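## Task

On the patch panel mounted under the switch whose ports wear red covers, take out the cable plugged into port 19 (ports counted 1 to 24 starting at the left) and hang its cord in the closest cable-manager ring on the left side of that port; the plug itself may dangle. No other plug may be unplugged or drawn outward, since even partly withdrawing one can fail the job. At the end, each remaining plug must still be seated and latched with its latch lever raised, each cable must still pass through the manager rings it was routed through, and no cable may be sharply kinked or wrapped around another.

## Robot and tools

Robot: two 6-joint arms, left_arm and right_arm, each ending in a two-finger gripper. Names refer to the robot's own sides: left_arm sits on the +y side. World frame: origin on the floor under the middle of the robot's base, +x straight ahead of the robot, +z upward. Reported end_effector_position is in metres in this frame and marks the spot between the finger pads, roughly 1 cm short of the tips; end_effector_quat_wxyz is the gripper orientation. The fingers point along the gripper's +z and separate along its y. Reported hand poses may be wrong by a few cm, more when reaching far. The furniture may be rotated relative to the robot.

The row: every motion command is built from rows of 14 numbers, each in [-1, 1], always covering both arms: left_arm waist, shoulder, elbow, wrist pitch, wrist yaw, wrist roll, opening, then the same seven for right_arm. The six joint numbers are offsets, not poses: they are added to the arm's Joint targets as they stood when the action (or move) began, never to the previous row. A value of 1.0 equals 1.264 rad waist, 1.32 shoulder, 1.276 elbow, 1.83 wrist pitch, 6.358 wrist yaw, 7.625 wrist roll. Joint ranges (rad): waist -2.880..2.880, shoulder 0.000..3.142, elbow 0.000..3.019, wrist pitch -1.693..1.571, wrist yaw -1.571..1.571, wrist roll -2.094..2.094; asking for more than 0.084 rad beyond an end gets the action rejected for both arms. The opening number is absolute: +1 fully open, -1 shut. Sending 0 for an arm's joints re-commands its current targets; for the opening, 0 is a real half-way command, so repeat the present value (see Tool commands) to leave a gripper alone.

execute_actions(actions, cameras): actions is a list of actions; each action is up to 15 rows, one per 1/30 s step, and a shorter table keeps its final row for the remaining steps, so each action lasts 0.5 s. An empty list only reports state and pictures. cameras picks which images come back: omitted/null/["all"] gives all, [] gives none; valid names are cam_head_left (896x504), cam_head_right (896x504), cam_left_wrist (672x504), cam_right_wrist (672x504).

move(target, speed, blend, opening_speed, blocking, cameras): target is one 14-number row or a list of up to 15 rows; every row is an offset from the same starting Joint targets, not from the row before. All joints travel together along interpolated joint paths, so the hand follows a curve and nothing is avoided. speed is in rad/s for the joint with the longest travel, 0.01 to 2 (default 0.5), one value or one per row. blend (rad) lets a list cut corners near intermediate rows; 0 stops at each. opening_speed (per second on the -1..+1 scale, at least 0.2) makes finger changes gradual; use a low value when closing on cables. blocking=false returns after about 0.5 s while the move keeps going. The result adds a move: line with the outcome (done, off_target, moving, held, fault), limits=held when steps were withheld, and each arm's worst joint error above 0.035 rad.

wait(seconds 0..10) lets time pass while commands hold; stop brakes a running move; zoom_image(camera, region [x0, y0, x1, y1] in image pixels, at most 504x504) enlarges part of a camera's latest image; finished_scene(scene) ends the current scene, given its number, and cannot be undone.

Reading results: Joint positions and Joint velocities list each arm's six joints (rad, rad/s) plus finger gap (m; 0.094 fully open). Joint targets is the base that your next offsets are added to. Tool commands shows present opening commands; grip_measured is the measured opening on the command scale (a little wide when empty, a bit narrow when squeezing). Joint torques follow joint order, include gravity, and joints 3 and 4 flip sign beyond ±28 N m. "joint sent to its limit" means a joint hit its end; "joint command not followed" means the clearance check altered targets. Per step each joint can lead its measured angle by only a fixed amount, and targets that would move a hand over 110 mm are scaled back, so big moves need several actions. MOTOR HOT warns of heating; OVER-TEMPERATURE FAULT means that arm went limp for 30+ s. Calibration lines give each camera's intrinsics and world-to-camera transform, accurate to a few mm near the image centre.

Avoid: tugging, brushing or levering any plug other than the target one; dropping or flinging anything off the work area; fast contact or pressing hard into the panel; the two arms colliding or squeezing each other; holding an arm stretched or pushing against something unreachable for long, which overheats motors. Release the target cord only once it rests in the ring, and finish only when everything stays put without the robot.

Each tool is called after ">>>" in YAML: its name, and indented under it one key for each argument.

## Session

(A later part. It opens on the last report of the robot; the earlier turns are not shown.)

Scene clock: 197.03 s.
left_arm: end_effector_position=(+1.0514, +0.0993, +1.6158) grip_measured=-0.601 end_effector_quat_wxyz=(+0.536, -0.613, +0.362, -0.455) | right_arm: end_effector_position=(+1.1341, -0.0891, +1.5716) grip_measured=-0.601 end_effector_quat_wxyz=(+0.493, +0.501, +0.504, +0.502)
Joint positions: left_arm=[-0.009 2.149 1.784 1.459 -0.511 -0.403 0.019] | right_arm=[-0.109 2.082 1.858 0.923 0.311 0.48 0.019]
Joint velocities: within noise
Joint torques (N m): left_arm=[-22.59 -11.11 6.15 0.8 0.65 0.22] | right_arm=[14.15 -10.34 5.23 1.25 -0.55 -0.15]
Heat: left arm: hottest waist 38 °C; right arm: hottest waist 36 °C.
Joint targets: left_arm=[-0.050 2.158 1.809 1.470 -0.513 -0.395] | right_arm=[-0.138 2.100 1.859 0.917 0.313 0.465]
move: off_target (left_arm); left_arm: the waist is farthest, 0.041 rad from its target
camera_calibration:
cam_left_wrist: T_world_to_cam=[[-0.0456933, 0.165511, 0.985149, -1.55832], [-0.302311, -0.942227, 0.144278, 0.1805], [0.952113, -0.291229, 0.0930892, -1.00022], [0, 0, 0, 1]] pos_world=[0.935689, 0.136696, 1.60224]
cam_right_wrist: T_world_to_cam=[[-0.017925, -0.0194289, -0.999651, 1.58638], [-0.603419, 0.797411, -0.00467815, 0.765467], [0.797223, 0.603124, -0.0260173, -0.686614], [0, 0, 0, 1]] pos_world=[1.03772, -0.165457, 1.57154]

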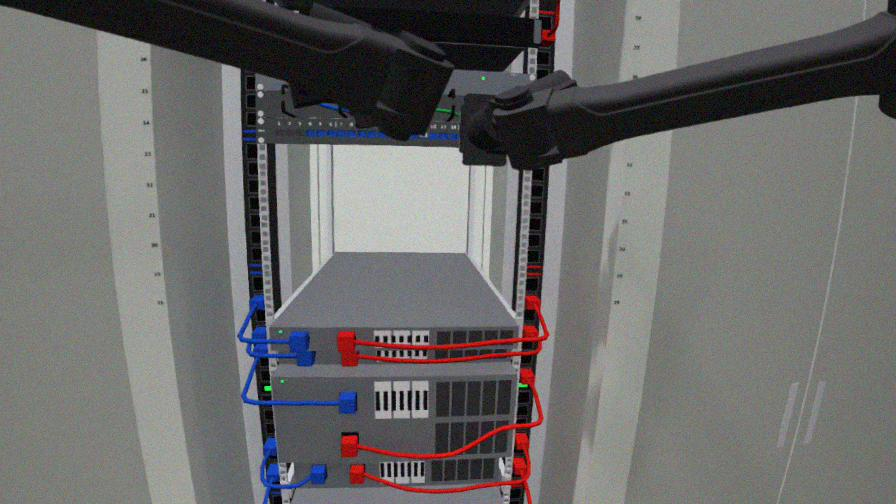

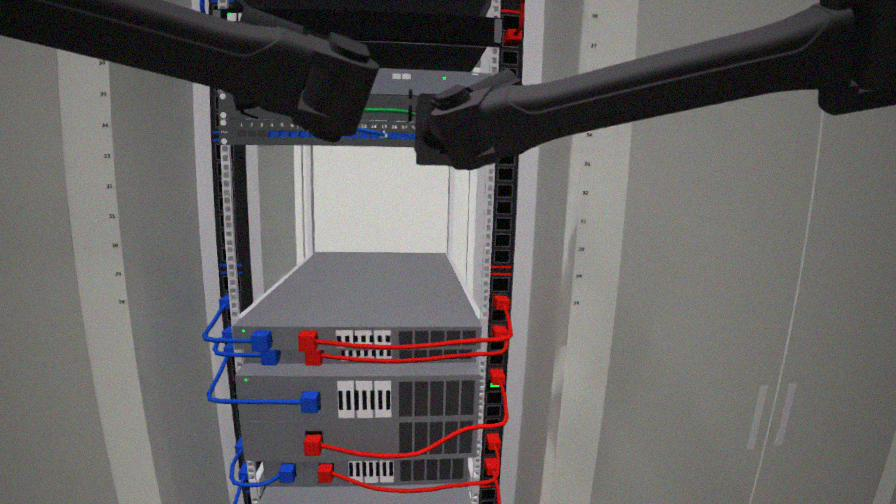

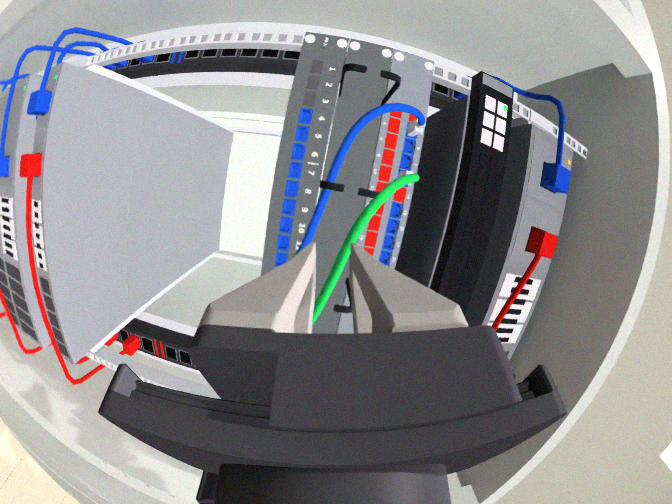

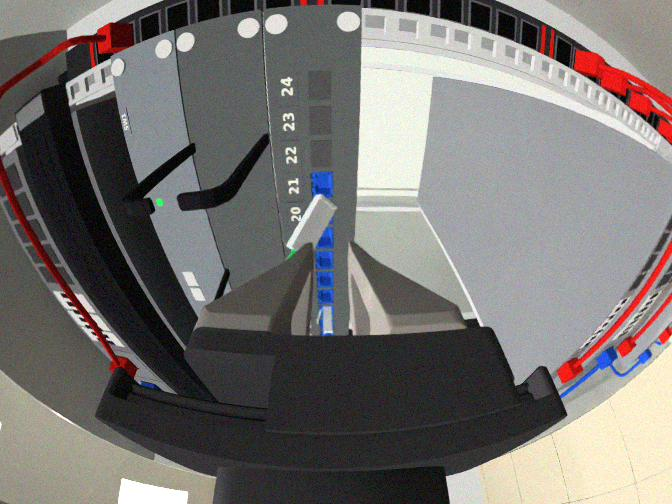

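>>> move:
  target: [0,0,0,0,0,0,-0.6,0.0799,-0.0947,-0.2155,0.1158,0.0044,-0.0033,-0.6]
  speed: 0.2
  cameras: ["cam_right_wrist"]

>>> move:
  target: [0.076,0.0053,0.094,-0.0814,0.0036,-0.0076,-0.6,0,0,0,0,0,0,-0.6]
  speed: 0.12

>>> zoom_image:
  camera: "cam_left_wrist"
  region: [260, 50, 440, 340]

Scene clock: 200.63 s.
left_arm: end_effector_position=(+1.0514, +0.0993, +1.6158) grip_measured=-0.601 end_effector_quat_wxyz=(+0.536, -0.612, +0.363, -0.455) | right_arm: end_effector_position=(+1.0601, -0.0819, +1.5750) grip_measured=-0.601 end_effector_quat_wxyz=(+0.491, +0.499, +0.504, +0.505)
Joint positions: left_arm=[-0.009 2.149 1.784 1.459 -0.511 -0.402 0.019] | right_arm=[-0.066 1.997 1.585 1.117 0.339 0.455 0.019]
Joint velocities: within noise
Joint torques (N m): left_arm=[-22.59 -10.52 6.09 0.81 0.63 0.22] | right_arm=[17.49 -12.04 4.64 1.81 -0.54 -0.16]
Heat: left arm: hottest waist 38 °C; right arm: hottest waist 37 °C.
Joint targets: left_arm=[-0.050 2.158 1.809 1.470 -0.513 -0.394] | right_arm=[-0.037 1.975 1.585 1.129 0.341 0.440]
move: off_target (left_arm); left_arm: the waist is farthest, 0.041 rad from its target
camera_calibration:
cam_right_wrist: T_world_to_cam=[[-0.0150812, -0.0164956, -0.99975, 1.58601], [-0.608142, 0.793818, -0.00392398, 0.718608], [0.793685, 0.607931, -0.0220034, -0.633962], [0, 0, 0, 1]] pos_world=[0.964101, -0.158877, 1.57449]
Images, in order (width x height): cam_right_wrist 672x504.

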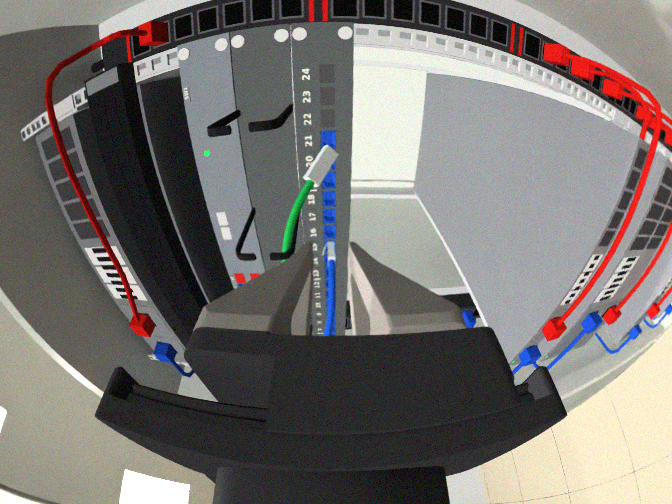

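Scene clock: 202.27 s.
left_arm: end_effector_position=(+1.0948, +0.1176, +1.6180) grip_measured=-0.601 end_effector_quat_wxyz=(+0.534, -0.612, +0.361, -0.458) | right_arm: end_effector_position=(+1.0601, -0.0821, +1.5750) grip_measured=-0.601 end_effector_quat_wxyz=(+0.492, +0.499, +0.504, +0.505)
Joint positions: left_arm=[0.022 2.154 1.901 1.329 -0.492 -0.443 0.019] | right_arm=[-0.066 1.997 1.585 1.117 0.339 0.455 0.019]
Joint velocities: within noise
Joint torques (N m): left_arm=[-17.85 -10.93 6.46 0.24 0.77 0.01] | right_arm=[18.2 -12.16 4.68 1.78 -0.56 -0.14]
Heat: left arm: hottest waist 38 °C; right arm: hottest waist 37 °C.
Joint targets: left_arm=[0.046 2.165 1.929 1.321 -0.490 -0.452] | right_arm=[-0.037 1.975 1.585 1.129 0.341 0.440]
move: done
camera_calibration:
cam_left_wrist: T_world_to_cam=[[-0.05055, 0.17024, 0.984105, -1.55508], [-0.306813, -0.940363, 0.146914, 0.210985], [0.950426, -0.29451, 0.0997674, -1.04496], [0, 0, 0, 1]] pos_world=[0.979278, 0.15539, 1.60362]
cam_right_wrist: T_world_to_cam=[[-0.0151253, -0.0166175, -0.999748, 1.58606], [-0.607497, 0.794312, -0.0040119, 0.718257], [0.794178, 0.607283, -0.0221092, -0.634258], [0, 0, 0, 1]] pos_world=[0.964042, -0.15899, 1.57452]

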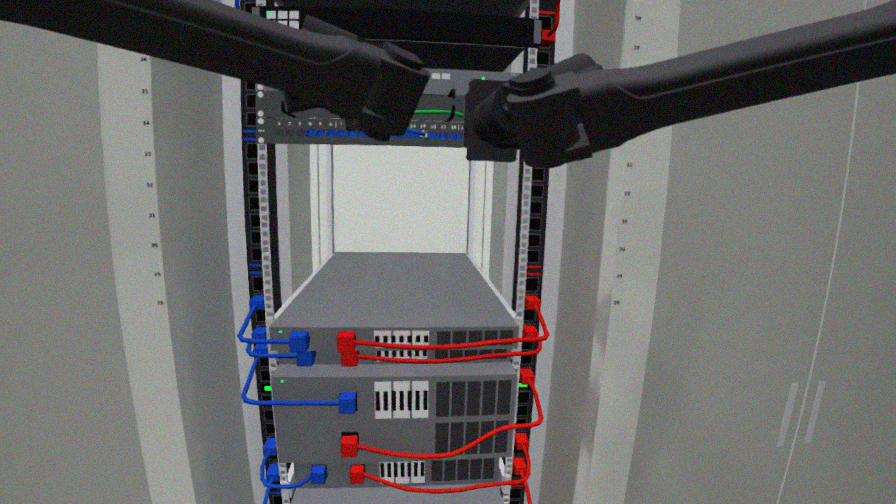

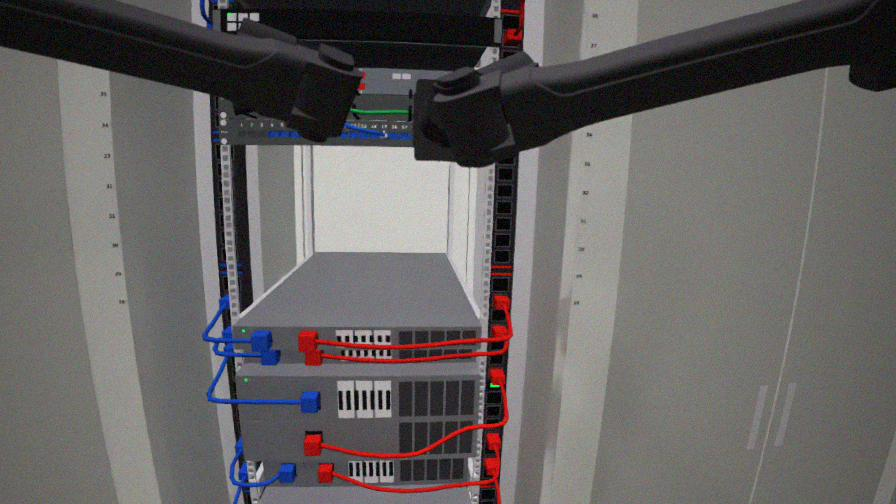

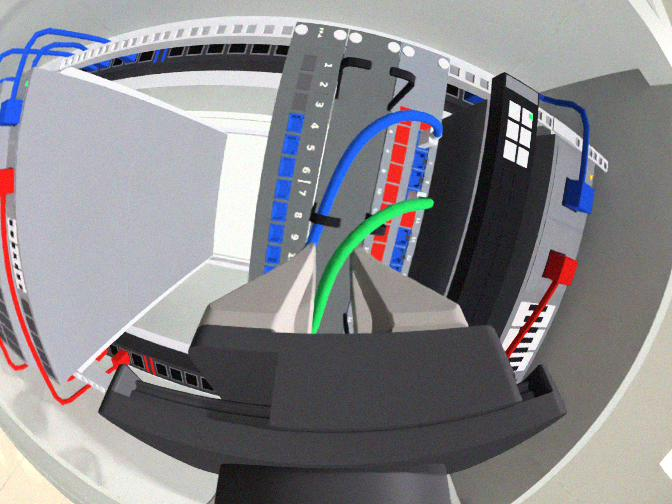

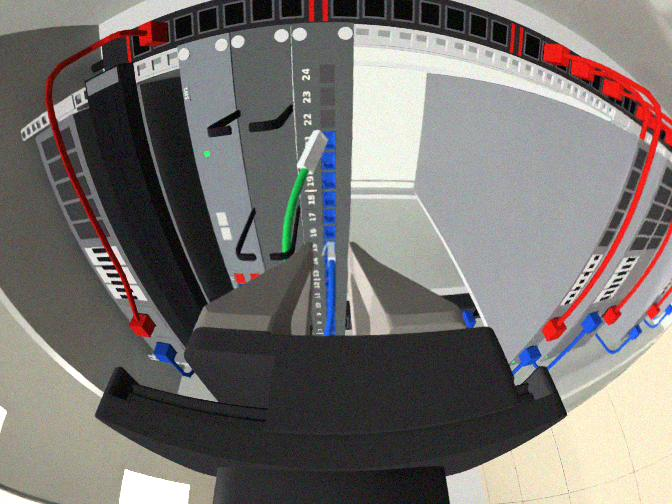

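Scaled by 1.738 from the camera's 672x504 image, which has a finer 960x720 frame.

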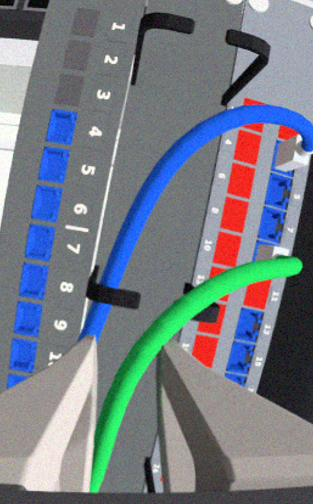

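>>> move:
  target: [0,0,0,0,0,0,-0.93,0,0,0,0,0,0,-0.6]
  opening_speed: 0.4
  cameras: ["cam_left_wrist"]

>>> zoom_image:
  camera: "cam_left_wrist"
  region: [260, 130, 440, 340]

Scene clock: 203.67 s.
left_arm: end_effector_position=(+1.0954, +0.1184, +1.6192) grip_measured=-0.888 end_effector_quat_wxyz=(+0.535, -0.611, +0.359, -0.459) | right_arm: end_effector_position=(+1.0601, -0.0821, +1.5750) grip_measured=-0.601 end_effector_quat_wxyz=(+0.492, +0.499, +0.504, +0.505)
Joint positions: left_arm=[0.022 2.154 1.904 1.329 -0.489 -0.443 0.005] | right_arm=[-0.066 1.997 1.585 1.117 0.339 0.455 0.019]
Joint velocities: within noise
Joint torques (N m): left_arm=[-17.85 -10.93 6.24 0.24 0.61 0.03] | right_arm=[17.9 -12.34 4.59 1.73 -0.56 -0.13]
Heat: left arm: hottest waist 38 °C; right arm: hottest waist 37 °C.
Joint targets: left_arm=[0.046 2.165 1.929 1.321 -0.490 -0.452] | right_arm=[-0.037 1.975 1.585 1.129 0.341 0.440]
move: done
camera_calibration:
cam_left_wrist: T_world_to_cam=[[-0.0549647, 0.170433, 0.983835, -1.55115], [-0.306135, -0.940747, 0.145866, 0.212754], [0.9504, -0.293169, 0.103883, -1.05227], [0, 0, 0, 1]] pos_world=[0.979949, 0.156023, 1.60435]
Images, in order (width x height): cam_left_wrist 672x504.

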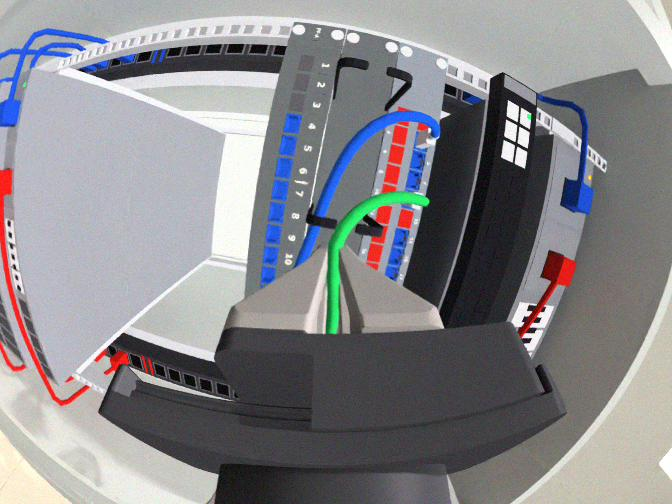

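Scaled by 2.400 from the camera's 672x504 image, which has a finer 960x720 frame.

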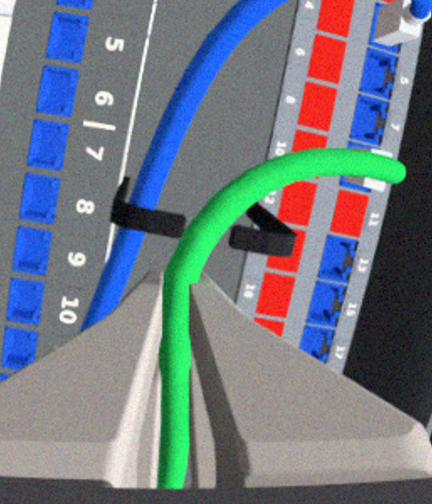

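>>> move:
  target: [0.015,0.0447,0.1183,-0.053,0.0013,-0.0014,-0.93,0,0,0,0,0,0,-0.6]
  speed: 0.08
  cameras: ["cam_left_wrist","cam_right_wrist"]

>>> zoom_image:
  camera: "cam_left_wrist"
  region: [260, 130, 440, 340]

Scene clock: 206.73 s.
left_arm: end_effector_position=(+1.1213, +0.1052, +1.6178) grip_measured=-0.890 end_effector_quat_wxyz=(+0.532, -0.609, +0.366, -0.461) | right_arm: end_effector_position=(+1.0601, -0.0822, +1.5750) grip_measured=-0.601 end_effector_quat_wxyz=(+0.492, +0.499, +0.504, +0.505)
Joint positions: left_arm=[0.03 2.22 2.045 1.233 -0.484 -0.453 0.005] | right_arm=[-0.066 1.997 1.585 1.118 0.339 0.455 0.019]
Joint velocities: within noise
Joint torques (N m): left_arm=[-17.79 -12.16 7.17 0.23 0.8 0.04] | right_arm=[18.49 -11.99 4.56 1.77 -0.55 -0.15]
Heat: left arm: hottest waist 38 °C; right arm: hottest waist 37 °C.
Joint targets: left_arm=[0.065 2.224 2.080 1.224 -0.482 -0.463] | right_arm=[-0.037 1.975 1.585 1.129 0.341 0.440]
move: done
camera_calibration:
cam_left_wrist: T_world_to_cam=[[-0.047165, 0.16714, 0.984804, -1.55611], [-0.319277, -0.936705, 0.143686, 0.226263], [0.946487, -0.307648, 0.0975437, -1.06447], [0, 0, 0, 1]] pos_world=[1.00636, 0.144547, 1.60378]
cam_right_wrist: T_world_to_cam=[[-0.0149776, -0.0164852, -0.999752, 1.58596], [-0.607238, 0.79451, -0.0040037, 0.718052], [0.794379, 0.607027, -0.0219103, -0.634756], [0, 0, 0, 1]] pos_world=[0.964019, -0.15904, 1.57453]
Images, in order (width x height): cam_left_wrist 672x504, cam_right_wrist 672x504.

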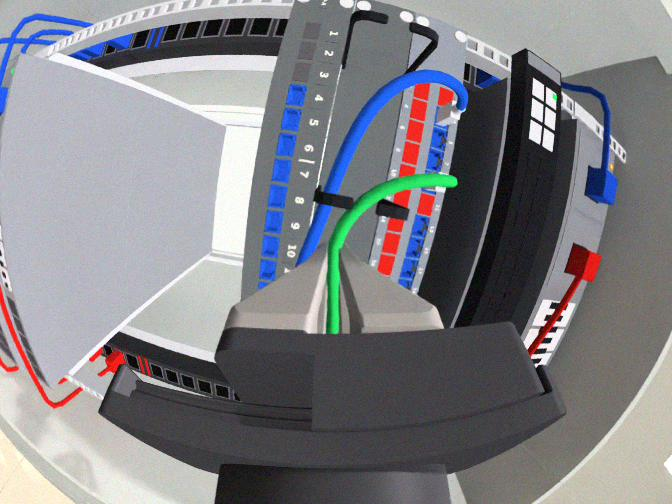

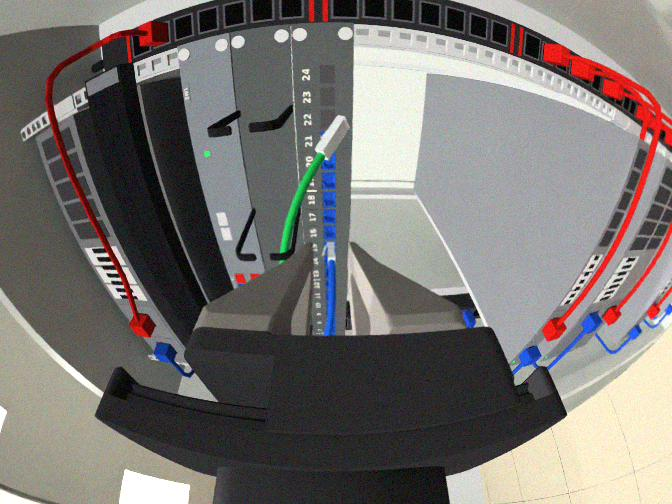

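Scaled by 2.400 from the camera's 672x504 image, which has a finer 960x720 frame.

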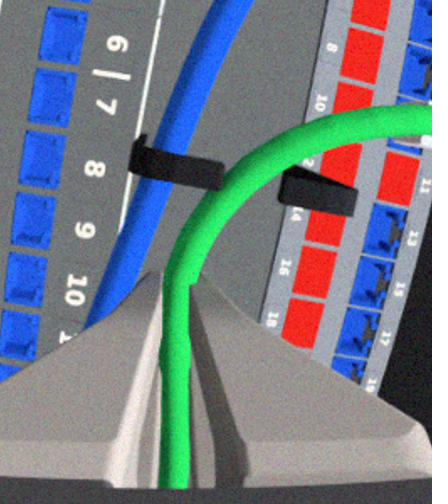

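>>> move:
  target: [0.0095,0.0197,0.0509,-0.0301,0.0014,-0.0012,-0.93,0,0,0,0,0,0,-0.6]
  speed: 0.08
  cameras: ["cam_left_wrist"]

>>> zoom_image:
  camera: "cam_left_wrist"
  region: [300, 150, 440, 290]

Scene clock: 208.97 s.
left_arm: end_effector_position=(+1.1355, +0.1028, +1.6162) grip_measured=-0.890 end_effector_quat_wxyz=(+0.531, -0.605, +0.371, -0.463) | right_arm: end_effector_position=(+1.0601, -0.0822, +1.5750) grip_measured=-0.601 end_effector_quat_wxyz=(+0.492, +0.499, +0.504, +0.505)
Joint positions: left_arm=[0.039 2.246 2.11 1.178 -0.474 -0.461 0.005] | right_arm=[-0.066 1.997 1.585 1.118 0.339 0.455 0.019]
Joint velocities: within noise
Joint torques (N m): left_arm=[-17.85 -12.45 7.2 0.28 0.76 0] | right_arm=[17.96 -12.22 4.53 1.74 -0.54 -0.14]
Heat: left arm: hottest waist 38 °C; right arm: hottest waist 37 °C.
Joint targets: left_arm=[0.077 2.250 2.145 1.169 -0.473 -0.472] | right_arm=[-0.037 1.975 1.585 1.129 0.341 0.440]
move: off_target (left_arm); left_arm: the waist is farthest, 0.038 rad from its target
camera_calibration:
cam_left_wrist: T_world_to_cam=[[-0.0459284, 0.16158, 0.98579, -1.55588], [-0.329874, -0.933927, 0.13771, 0.250144], [0.942907, -0.318862, 0.0961948, -1.07106], [0, 0, 0, 1]] pos_world=[1.02096, 0.143496, 1.60235]
Images, in order (width x height): cam_left_wrist 672x504.

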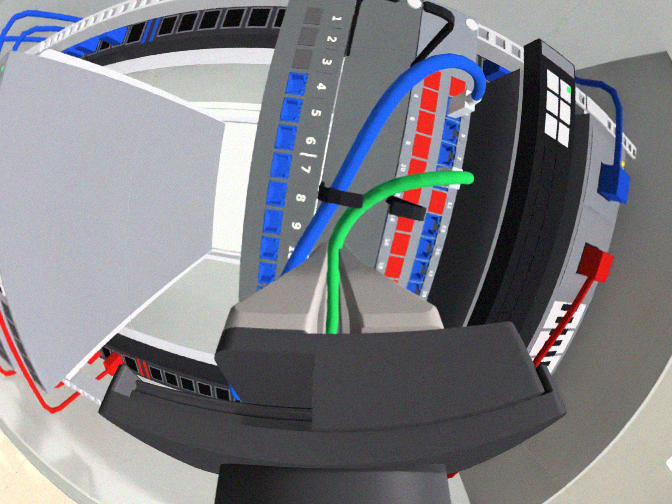

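Scaled by 3.600 from the camera's 672x504 image, which has a finer 960x720 frame.

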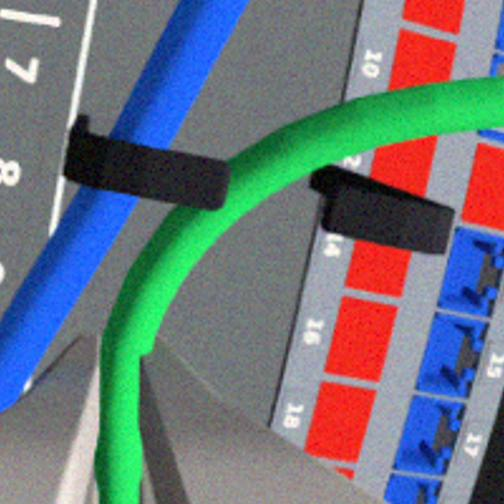

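>>> move:
  target: [0.008,-0.0265,-0.003,-0.0055,0,0,-0.93,0,0,0,0,0,0,-0.6]
  speed: 0.08
  cameras: ["cam_left_wrist"]

>>> zoom_image:
  camera: "cam_left_wrist"
  region: [300, 150, 480, 290]

Scene clock: 210.33 s.
left_arm: end_effector_position=(+1.1370, +0.1025, +1.6133) grip_measured=-0.890 end_effector_quat_wxyz=(+0.531, -0.603, +0.375, -0.462) | right_arm: end_effector_position=(+1.0601, -0.0822, +1.5750) grip_measured=-0.601 end_effector_quat_wxyz=(+0.492, +0.499, +0.504, +0.505)
Joint positions: left_arm=[0.043 2.246 2.11 1.17 -0.472 -0.462 0.005] | right_arm=[-0.066 1.997 1.585 1.118 0.339 0.455 0.019]
Joint velocities: within noise
Joint torques (N m): left_arm=[-17.38 -15.38 6.89 0.14 0.65 0.01] | right_arm=[17.85 -12.4 4.68 1.83 -0.54 -0.14]
Heat: left arm: hottest waist 39 °C; right arm: hottest waist 37 °C.
Joint targets: left_arm=[0.087 2.215 2.141 1.159 -0.473 -0.472] | right_arm=[-0.037 1.975 1.585 1.129 0.341 0.440]
move: off_target (left_arm); left_arm: the waist is farthest, 0.044 rad from its target
camera_calibration:
cam_left_wrist: T_world_to_cam=[[-0.0421424, 0.156068, 0.986847, -1.55828], [-0.334556, -0.932908, 0.133251, 0.263225], [0.941433, -0.32454, 0.0915284, -1.0625], [0, 0, 0, 1]] pos_world=[1.02266, 0.143939, 1.59996]
Images, in order (width x height): cam_left_wrist 672x504.

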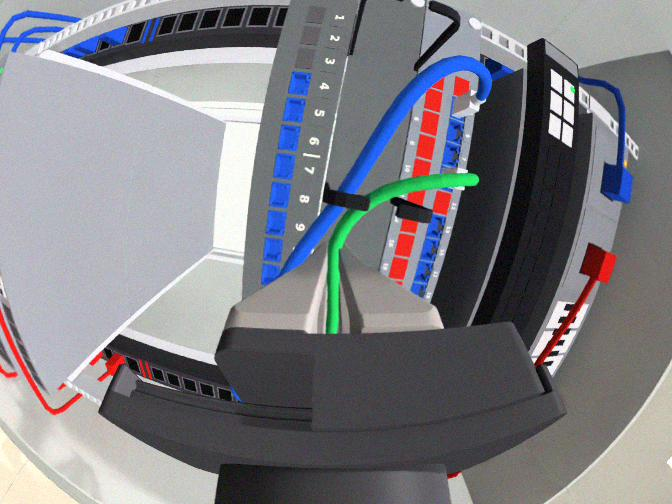

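Scaled by 2.800 from the camera's 672x504 image, which has a finer 960x720 frame.

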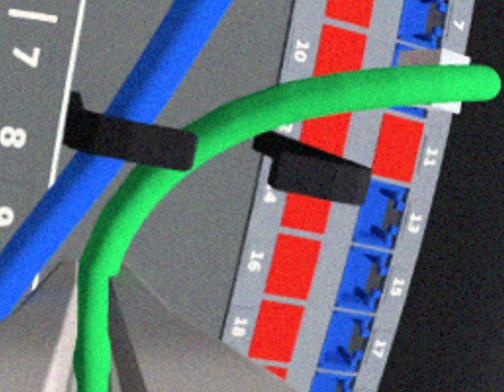

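>>> wait:
  seconds: 0

>>> zoom_image:
  camera: "cam_head_left"
  region: [290, 60, 420, 140]

>>> zoom_image:
  camera: "cam_head_right"
  region: [240, 60, 370, 140]

Scene clock: 210.63 s.
left_arm: end_effector_position=(+1.1370, +0.1025, +1.6133) grip_measured=-0.890 end_effector_quat_wxyz=(+0.531, -0.603, +0.375, -0.462) | right_arm: end_effector_position=(+1.0601, -0.0822, +1.5750) grip_measured=-0.601 end_effector_quat_wxyz=(+0.492, +0.499, +0.504, +0.505)
Joint positions: left_arm=[0.043 2.246 2.11 1.17 -0.472 -0.462 0.005] | right_arm=[-0.066 1.997 1.585 1.118 0.339 0.455 0.019]
Joint velocities: within noise
Joint torques (N m): left_arm=[-17.44 -15.38 6.89 0.17 0.63 0.01] | right_arm=[17.9 -11.99 4.63 1.76 -0.53 -0.15]
Heat: left arm: hottest waist 39 °C; right arm: hottest waist 37 °C.
Joint targets: left_arm=[0.087 2.215 2.141 1.159 -0.473 -0.472] | right_arm=[-0.037 1.975 1.585 1.129 0.341 0.440]
Tool commands: left_gripper/opening=-0.93 right_gripper/opening=-0.6
camera_calibration:
cam_left_wrist: T_world_to_cam=[[-0.0421424, 0.156068, 0.986847, -1.55828], [-0.334556, -0.932908, 0.133251, 0.263225], [0.941433, -0.32454, 0.0915284, -1.0625], [0, 0, 0, 1]] pos_world=[1.02266, 0.143939, 1.59996]
cam_right_wrist: T_world_to_cam=[[-0.0149776, -0.0164852, -0.999752, 1.58596], [-0.607238, 0.79451, -0.0040037, 0.718052], [0.794379, 0.607027, -0.0219103, -0.634756], [0, 0, 0, 1]] pos_world=[0.964019, -0.15904, 1.57453]

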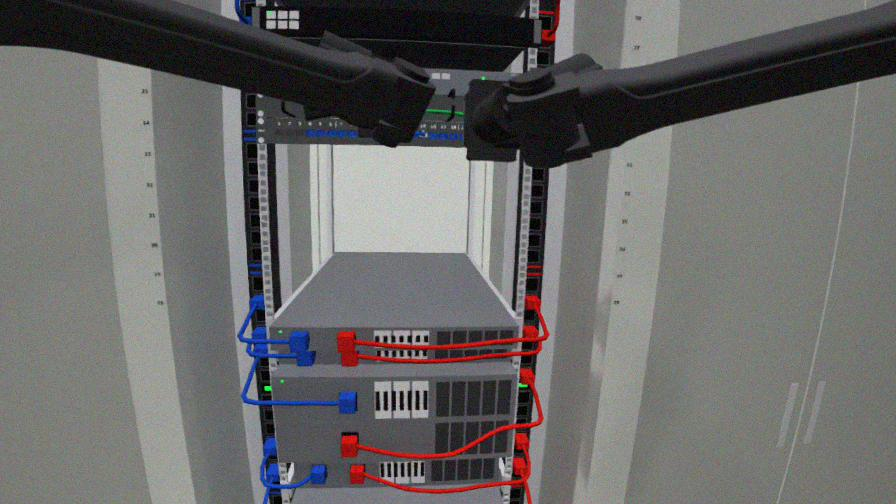

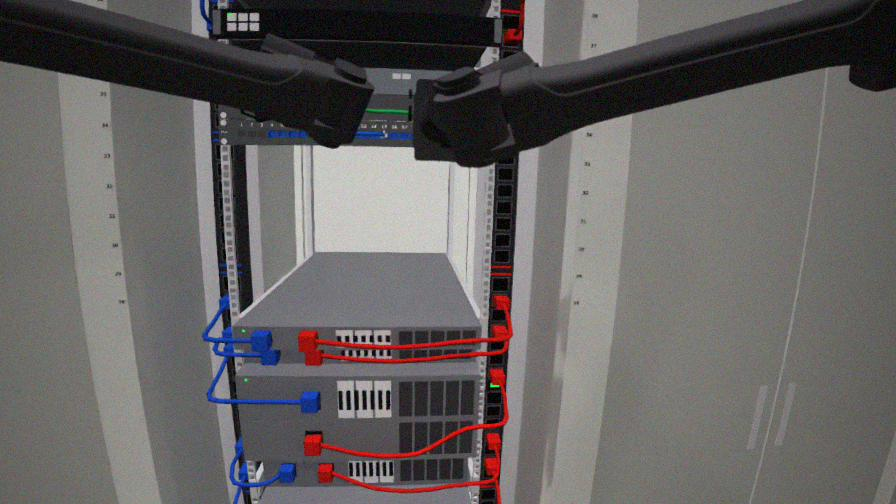

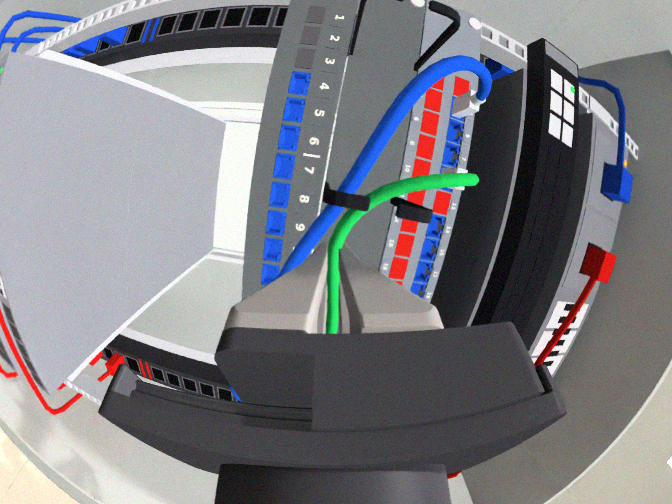

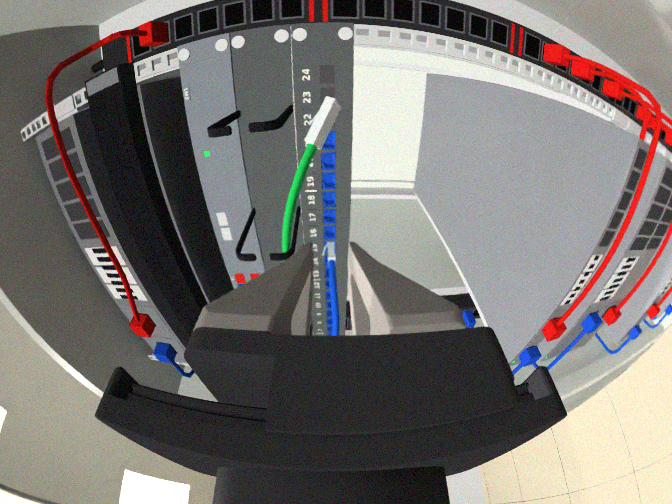

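Scaled by 3.877 from the camera's 896x504 image, which has a finer 1280x720 frame.

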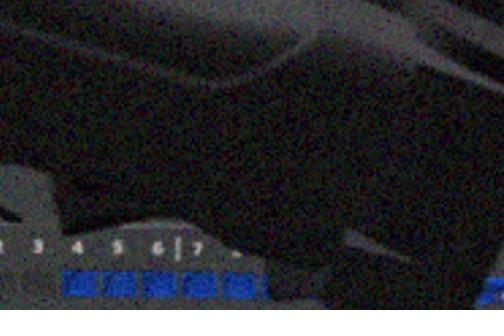

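Scaled by 3.877 from the camera's 896x504 image, which has a finer 1280x720 frame.

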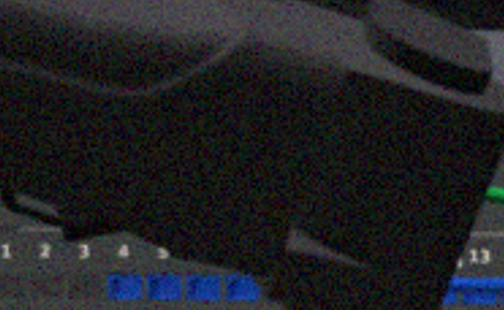

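>>> move:
  target: [-0.0625,0.0152,0.0071,-0.0038,-0.002,0.0341,-0.93,0,0,0,0,0,0,-0.6]
  speed: 0.15
  cameras: ["cam_left_wrist"]

>>> zoom_image:
  camera: "cam_left_wrist"
  region: [300, 130, 480, 270]

Scene clock: 213.87 s.
left_arm: end_effector_position=(+1.1378, +0.1021, +1.6130) grip_measured=-0.890 end_effector_quat_wxyz=(+0.579, -0.557, +0.447, -0.394) | right_arm: end_effector_position=(+1.0601, -0.0822, +1.5750) grip_measured=-0.601 end_effector_quat_wxyz=(+0.492, +0.499, +0.504, +0.505)
Joint positions: left_arm=[0.041 2.246 2.114 1.16 -0.484 -0.223 0.005] | right_arm=[-0.066 1.997 1.585 1.118 0.339 0.455 0.019]
Joint velocities: within noise
Joint torques (N m): left_arm=[-23.59 -13.74 7.31 0.28 0.61 0.23] | right_arm=[17.44 -12.04 4.63 1.7 -0.56 -0.14]
Heat: left arm: hottest waist 39 °C; right arm: hottest waist 37 °C.
Joint targets: left_arm=[0.008 2.235 2.150 1.152 -0.485 -0.212] | right_arm=[-0.037 1.975 1.585 1.129 0.341 0.440]
move: off_target (left_arm); left_arm: the elbow is farthest, 0.036 rad from its target
camera_calibration:
cam_left_wrist: T_world_to_cam=[[0.0398998, -0.0687704, 0.996834, -1.64445], [-0.336083, -0.940427, -0.0514267, 0.563514], [0.940987, -0.332967, -0.0606354, -0.816591], [0, 0, 0, 1]] pos_world=[1.0234, 0.144956, 1.61871]
Images, in order (width x height): cam_left_wrist 672x504.

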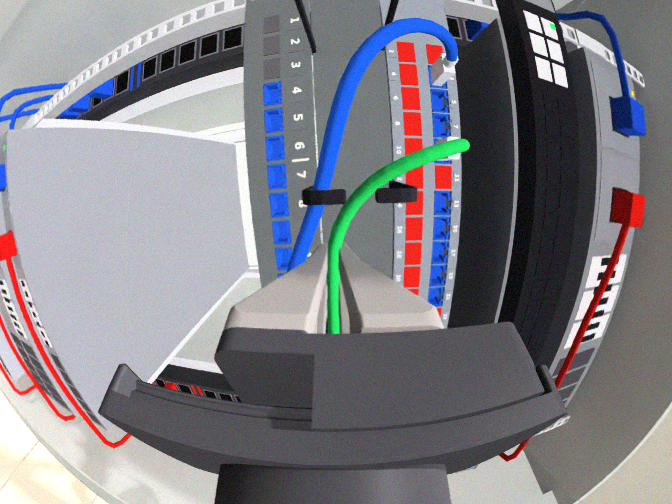

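Scaled by 2.800 from the camera's 672x504 image, which has a finer 960x720 frame.

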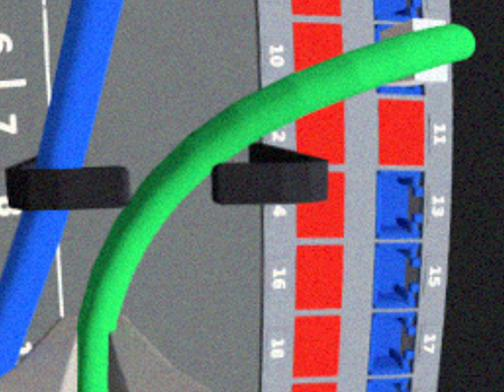

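>>> move:
  target: [-0.028,0,0,0,0,0,-0.93,0,0,0,0,0,0,-0.6]
  speed: 0.1
  cameras: ["cam_left_wrist"]

>>> zoom_image:
  camera: "cam_left_wrist"
  region: [300, 130, 480, 270]

Scene clock: 215.03 s.
left_arm: end_effector_position=(+1.1325, +0.0935, +1.6274) grip_measured=-0.891 end_effector_quat_wxyz=(+0.574, -0.557, +0.446, -0.402) | right_arm: end_effector_position=(+1.0601, -0.0822, +1.5750) grip_measured=-0.601 end_effector_quat_wxyz=(+0.492, +0.499, +0.504, +0.505)
Joint positions: left_arm=[0.018 2.246 2.114 1.157 -0.491 -0.222 0.005] | right_arm=[-0.066 1.997 1.585 1.118 0.339 0.455 0.019]
Joint velocities: within noise
Joint torques (N m): left_arm=[-24.59 -13.51 7.31 0.35 0.93 0.24] | right_arm=[17.85 -12.16 4.63 1.78 -0.56 -0.12]
Heat: left arm: hottest waist 39 °C; right arm: hottest waist 37 °C.
Joint targets: left_arm=[-0.027 2.235 2.150 1.152 -0.486 -0.212] | right_arm=[-0.037 1.975 1.585 1.129 0.341 0.440]
move: off_target (left_arm); left_arm: the waist is farthest, 0.046 rad from its target
camera_calibration:
cam_left_wrist: T_world_to_cam=[[0.0334855, -0.0549257, 0.997929, -1.65501], [-0.347566, -0.936806, -0.039899, 0.54832], [0.937058, -0.34551, -0.0504597, -0.824511], [0, 0, 0, 1]] pos_world=[1.01861, 0.137891, 1.63185]
Images, in order (width x height): cam_left_wrist 672x504.

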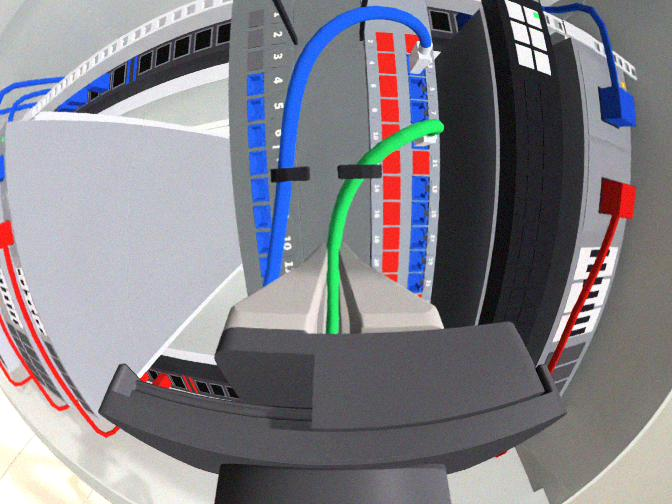

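Scaled by 2.800 from the camera's 672x504 image, which has a finer 960x720 frame.

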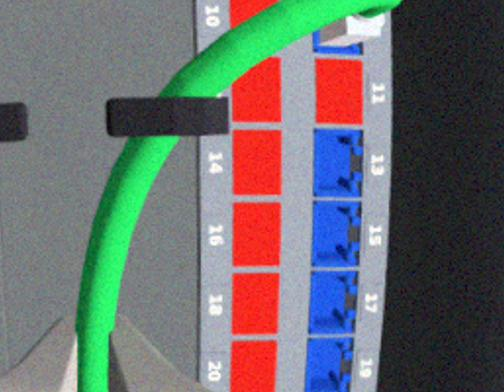

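>>> move:
  target: [0,0,0,0,0,0,-0.7,0,0,0,0,0,0,-0.6]
  opening_speed: 0.2
  cameras: ["cam_left_wrist", "cam_right_wrist"]

>>> zoom_image:
  camera: "cam_left_wrist"
  region: [280, 130, 460, 340]

Scene clock: 216.77 s.
left_arm: end_effector_position=(+1.1332, +0.0947, +1.6282) grip_measured=-0.702 end_effector_quat_wxyz=(+0.574, -0.557, +0.445, -0.402) | right_arm: end_effector_position=(+1.0601, -0.0822, +1.5750) grip_measured=-0.601 end_effector_quat_wxyz=(+0.492, +0.499, +0.504, +0.505)
Joint positions: left_arm=[0.018 2.246 2.117 1.157 -0.491 -0.222 0.014] | right_arm=[-0.066 1.997 1.585 1.118 0.339 0.455 0.019]
Joint velocities: within noise
Joint torques (N m): left_arm=[-24.59 -13.51 7.04 0.34 0.93 0.24] | right_arm=[17.85 -12.04 4.56 1.85 -0.54 -0.13]
Heat: left arm: hottest waist 39 °C; right arm: hottest waist 37 °C.
Joint targets: left_arm=[-0.027 2.235 2.150 1.152 -0.486 -0.212] | right_arm=[-0.037 1.975 1.585 1.129 0.341 0.440]
move: off_target (left_arm); left_arm: the waist is farthest, 0.045 rad from its target
camera_calibration:
cam_left_wrist: T_world_to_cam=[[0.0326168, -0.054086, 0.998003, -1.65497], [-0.345087, -0.937737, -0.0395418, 0.546396], [0.938004, -0.343109, -0.0492504, -0.82793], [0, 0, 0, 1]] pos_world=[1.01914, 0.138796, 1.6325]
cam_right_wrist: T_world_to_cam=[[-0.0149776, -0.0164852, -0.999752, 1.58596], [-0.607238, 0.79451, -0.0040037, 0.718052], [0.794379, 0.607027, -0.0219103, -0.634756], [0, 0, 0, 1]] pos_world=[0.964019, -0.15904, 1.57453]
Images, in order (width x height): cam_left_wrist 672x504, cam_right_wrist 672x504.

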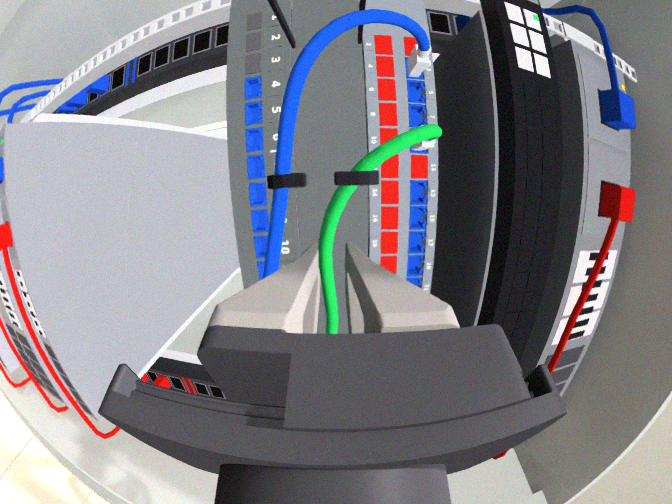

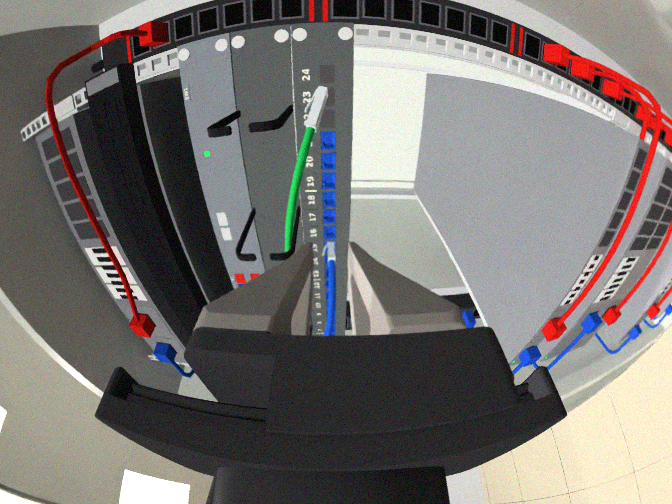

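Scaled by 2.400 from the camera's 672x504 image, which has a finer 960x720 frame.

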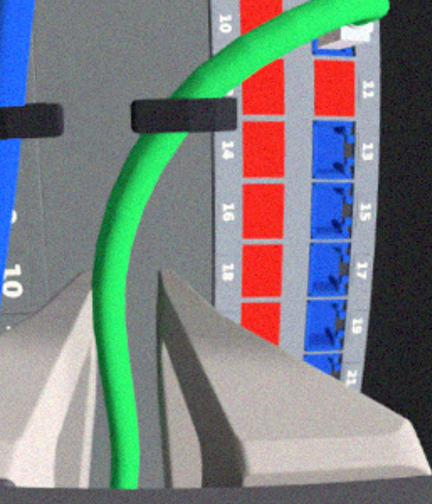

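>>> move:
  target: [-0.0182,-0.025,-0.1755,0.1322,-0.0038,-0.0017,-0.65,0,0,0,0,0,0,-0.6]
  speed: 0.1

>>> zoom_image:
  camera: "cam_left_wrist"
  region: [280, 130, 460, 340]

>>> zoom_image:
  camera: "cam_head_left"
  region: [380, 70, 480, 140]

Scene clock: 220.27 s.
left_arm: end_effector_position=(+1.0737, +0.0777, +1.6156) grip_measured=-0.652 end_effector_quat_wxyz=(+0.574, -0.574, +0.421, -0.405) | right_arm: end_effector_position=(+1.0601, -0.0822, +1.5750) grip_measured=-0.601 end_effector_quat_wxyz=(+0.492, +0.499, +0.504, +0.505)
Joint positions: left_arm=[-0.007 2.226 1.926 1.383 -0.508 -0.221 0.016] | right_arm=[-0.066 1.997 1.585 1.118 0.339 0.455 0.019]
Joint velocities: within noise
Joint torques (N m): left_arm=[-23.77 -14.1 4.16 0.8 0.63 0.09] | right_arm=[17.67 -12.04 4.55 1.66 -0.53 -0.14]
Heat: left arm: hottest waist 39 °C; right arm: hottest waist 37 °C.
Joint targets: left_arm=[-0.050 2.202 1.927 1.394 -0.510 -0.225] | right_arm=[-0.037 1.975 1.585 1.129 0.341 0.440]
move: off_target (left_arm); left_arm: the waist is farthest, 0.043 rad from its target
camera_calibration:
cam_left_wrist: T_world_to_cam=[[0.0159276, -0.0121781, 0.999799, -1.62954], [-0.309161, -0.950986, -0.00665837, 0.418791], [0.950876, -0.308993, -0.0189119, -0.844139], [0, 0, 0, 1]] pos_world=[0.9581, 0.117587, 1.61604]
cam_right_wrist: T_world_to_cam=[[-0.0149776, -0.0164852, -0.999752, 1.58596], [-0.607238, 0.79451, -0.0040037, 0.718052], [0.794379, 0.607027, -0.0219103, -0.634756], [0, 0, 0, 1]] pos_world=[0.964019, -0.15904, 1.57453]

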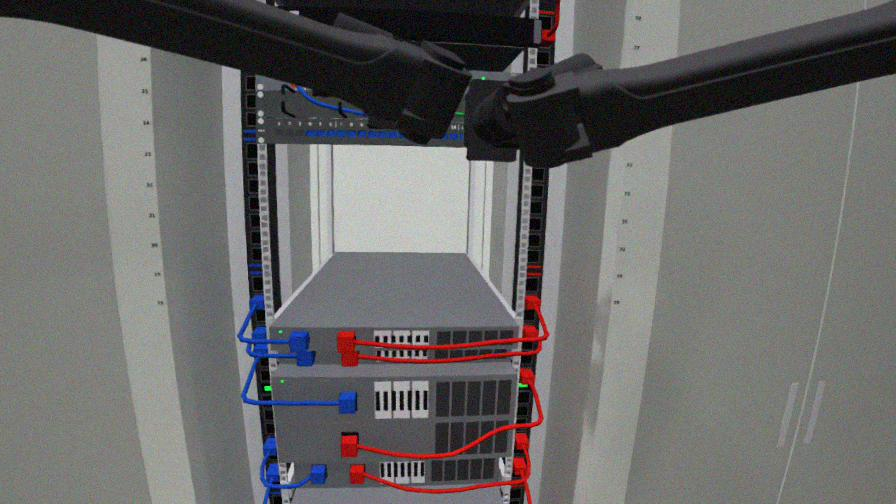

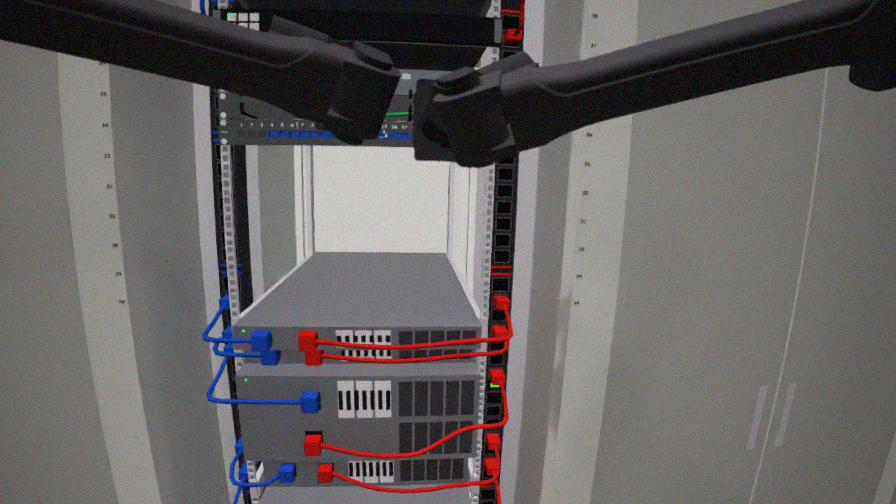

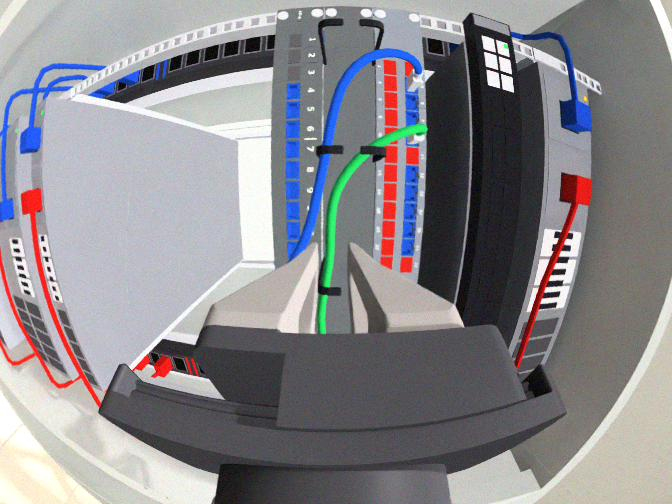

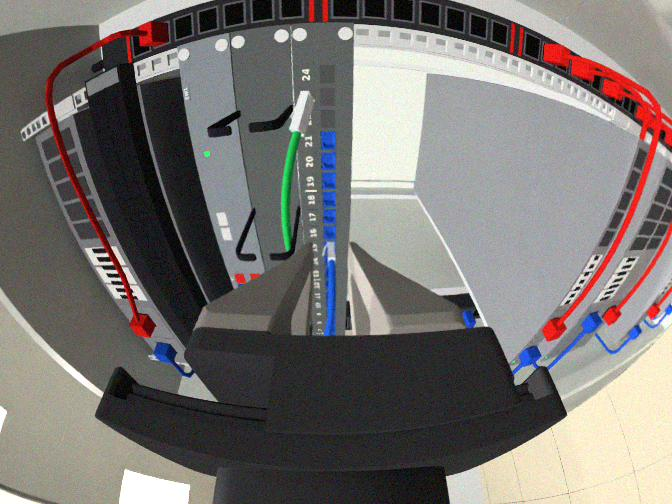

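Scaled by 2.400 from the camera's 672x504 image, which has a finer 960x720 frame.

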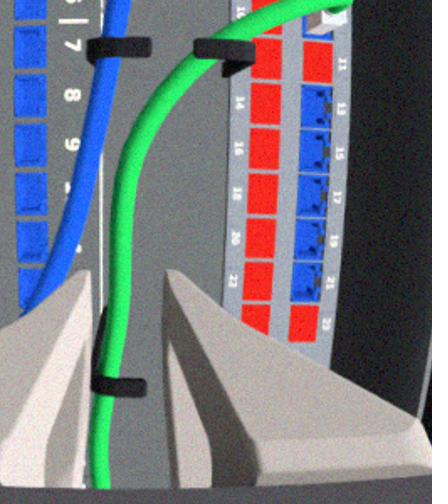

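Scaled by 5.040 from the camera's 896x504 image, which has a finer 1280x720 frame.

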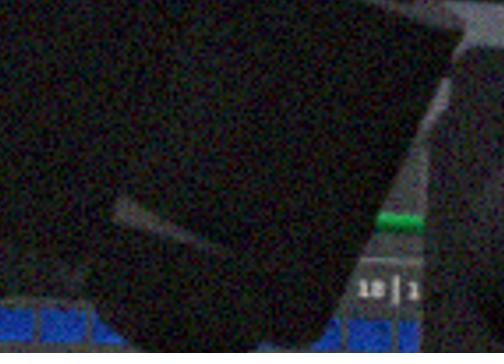

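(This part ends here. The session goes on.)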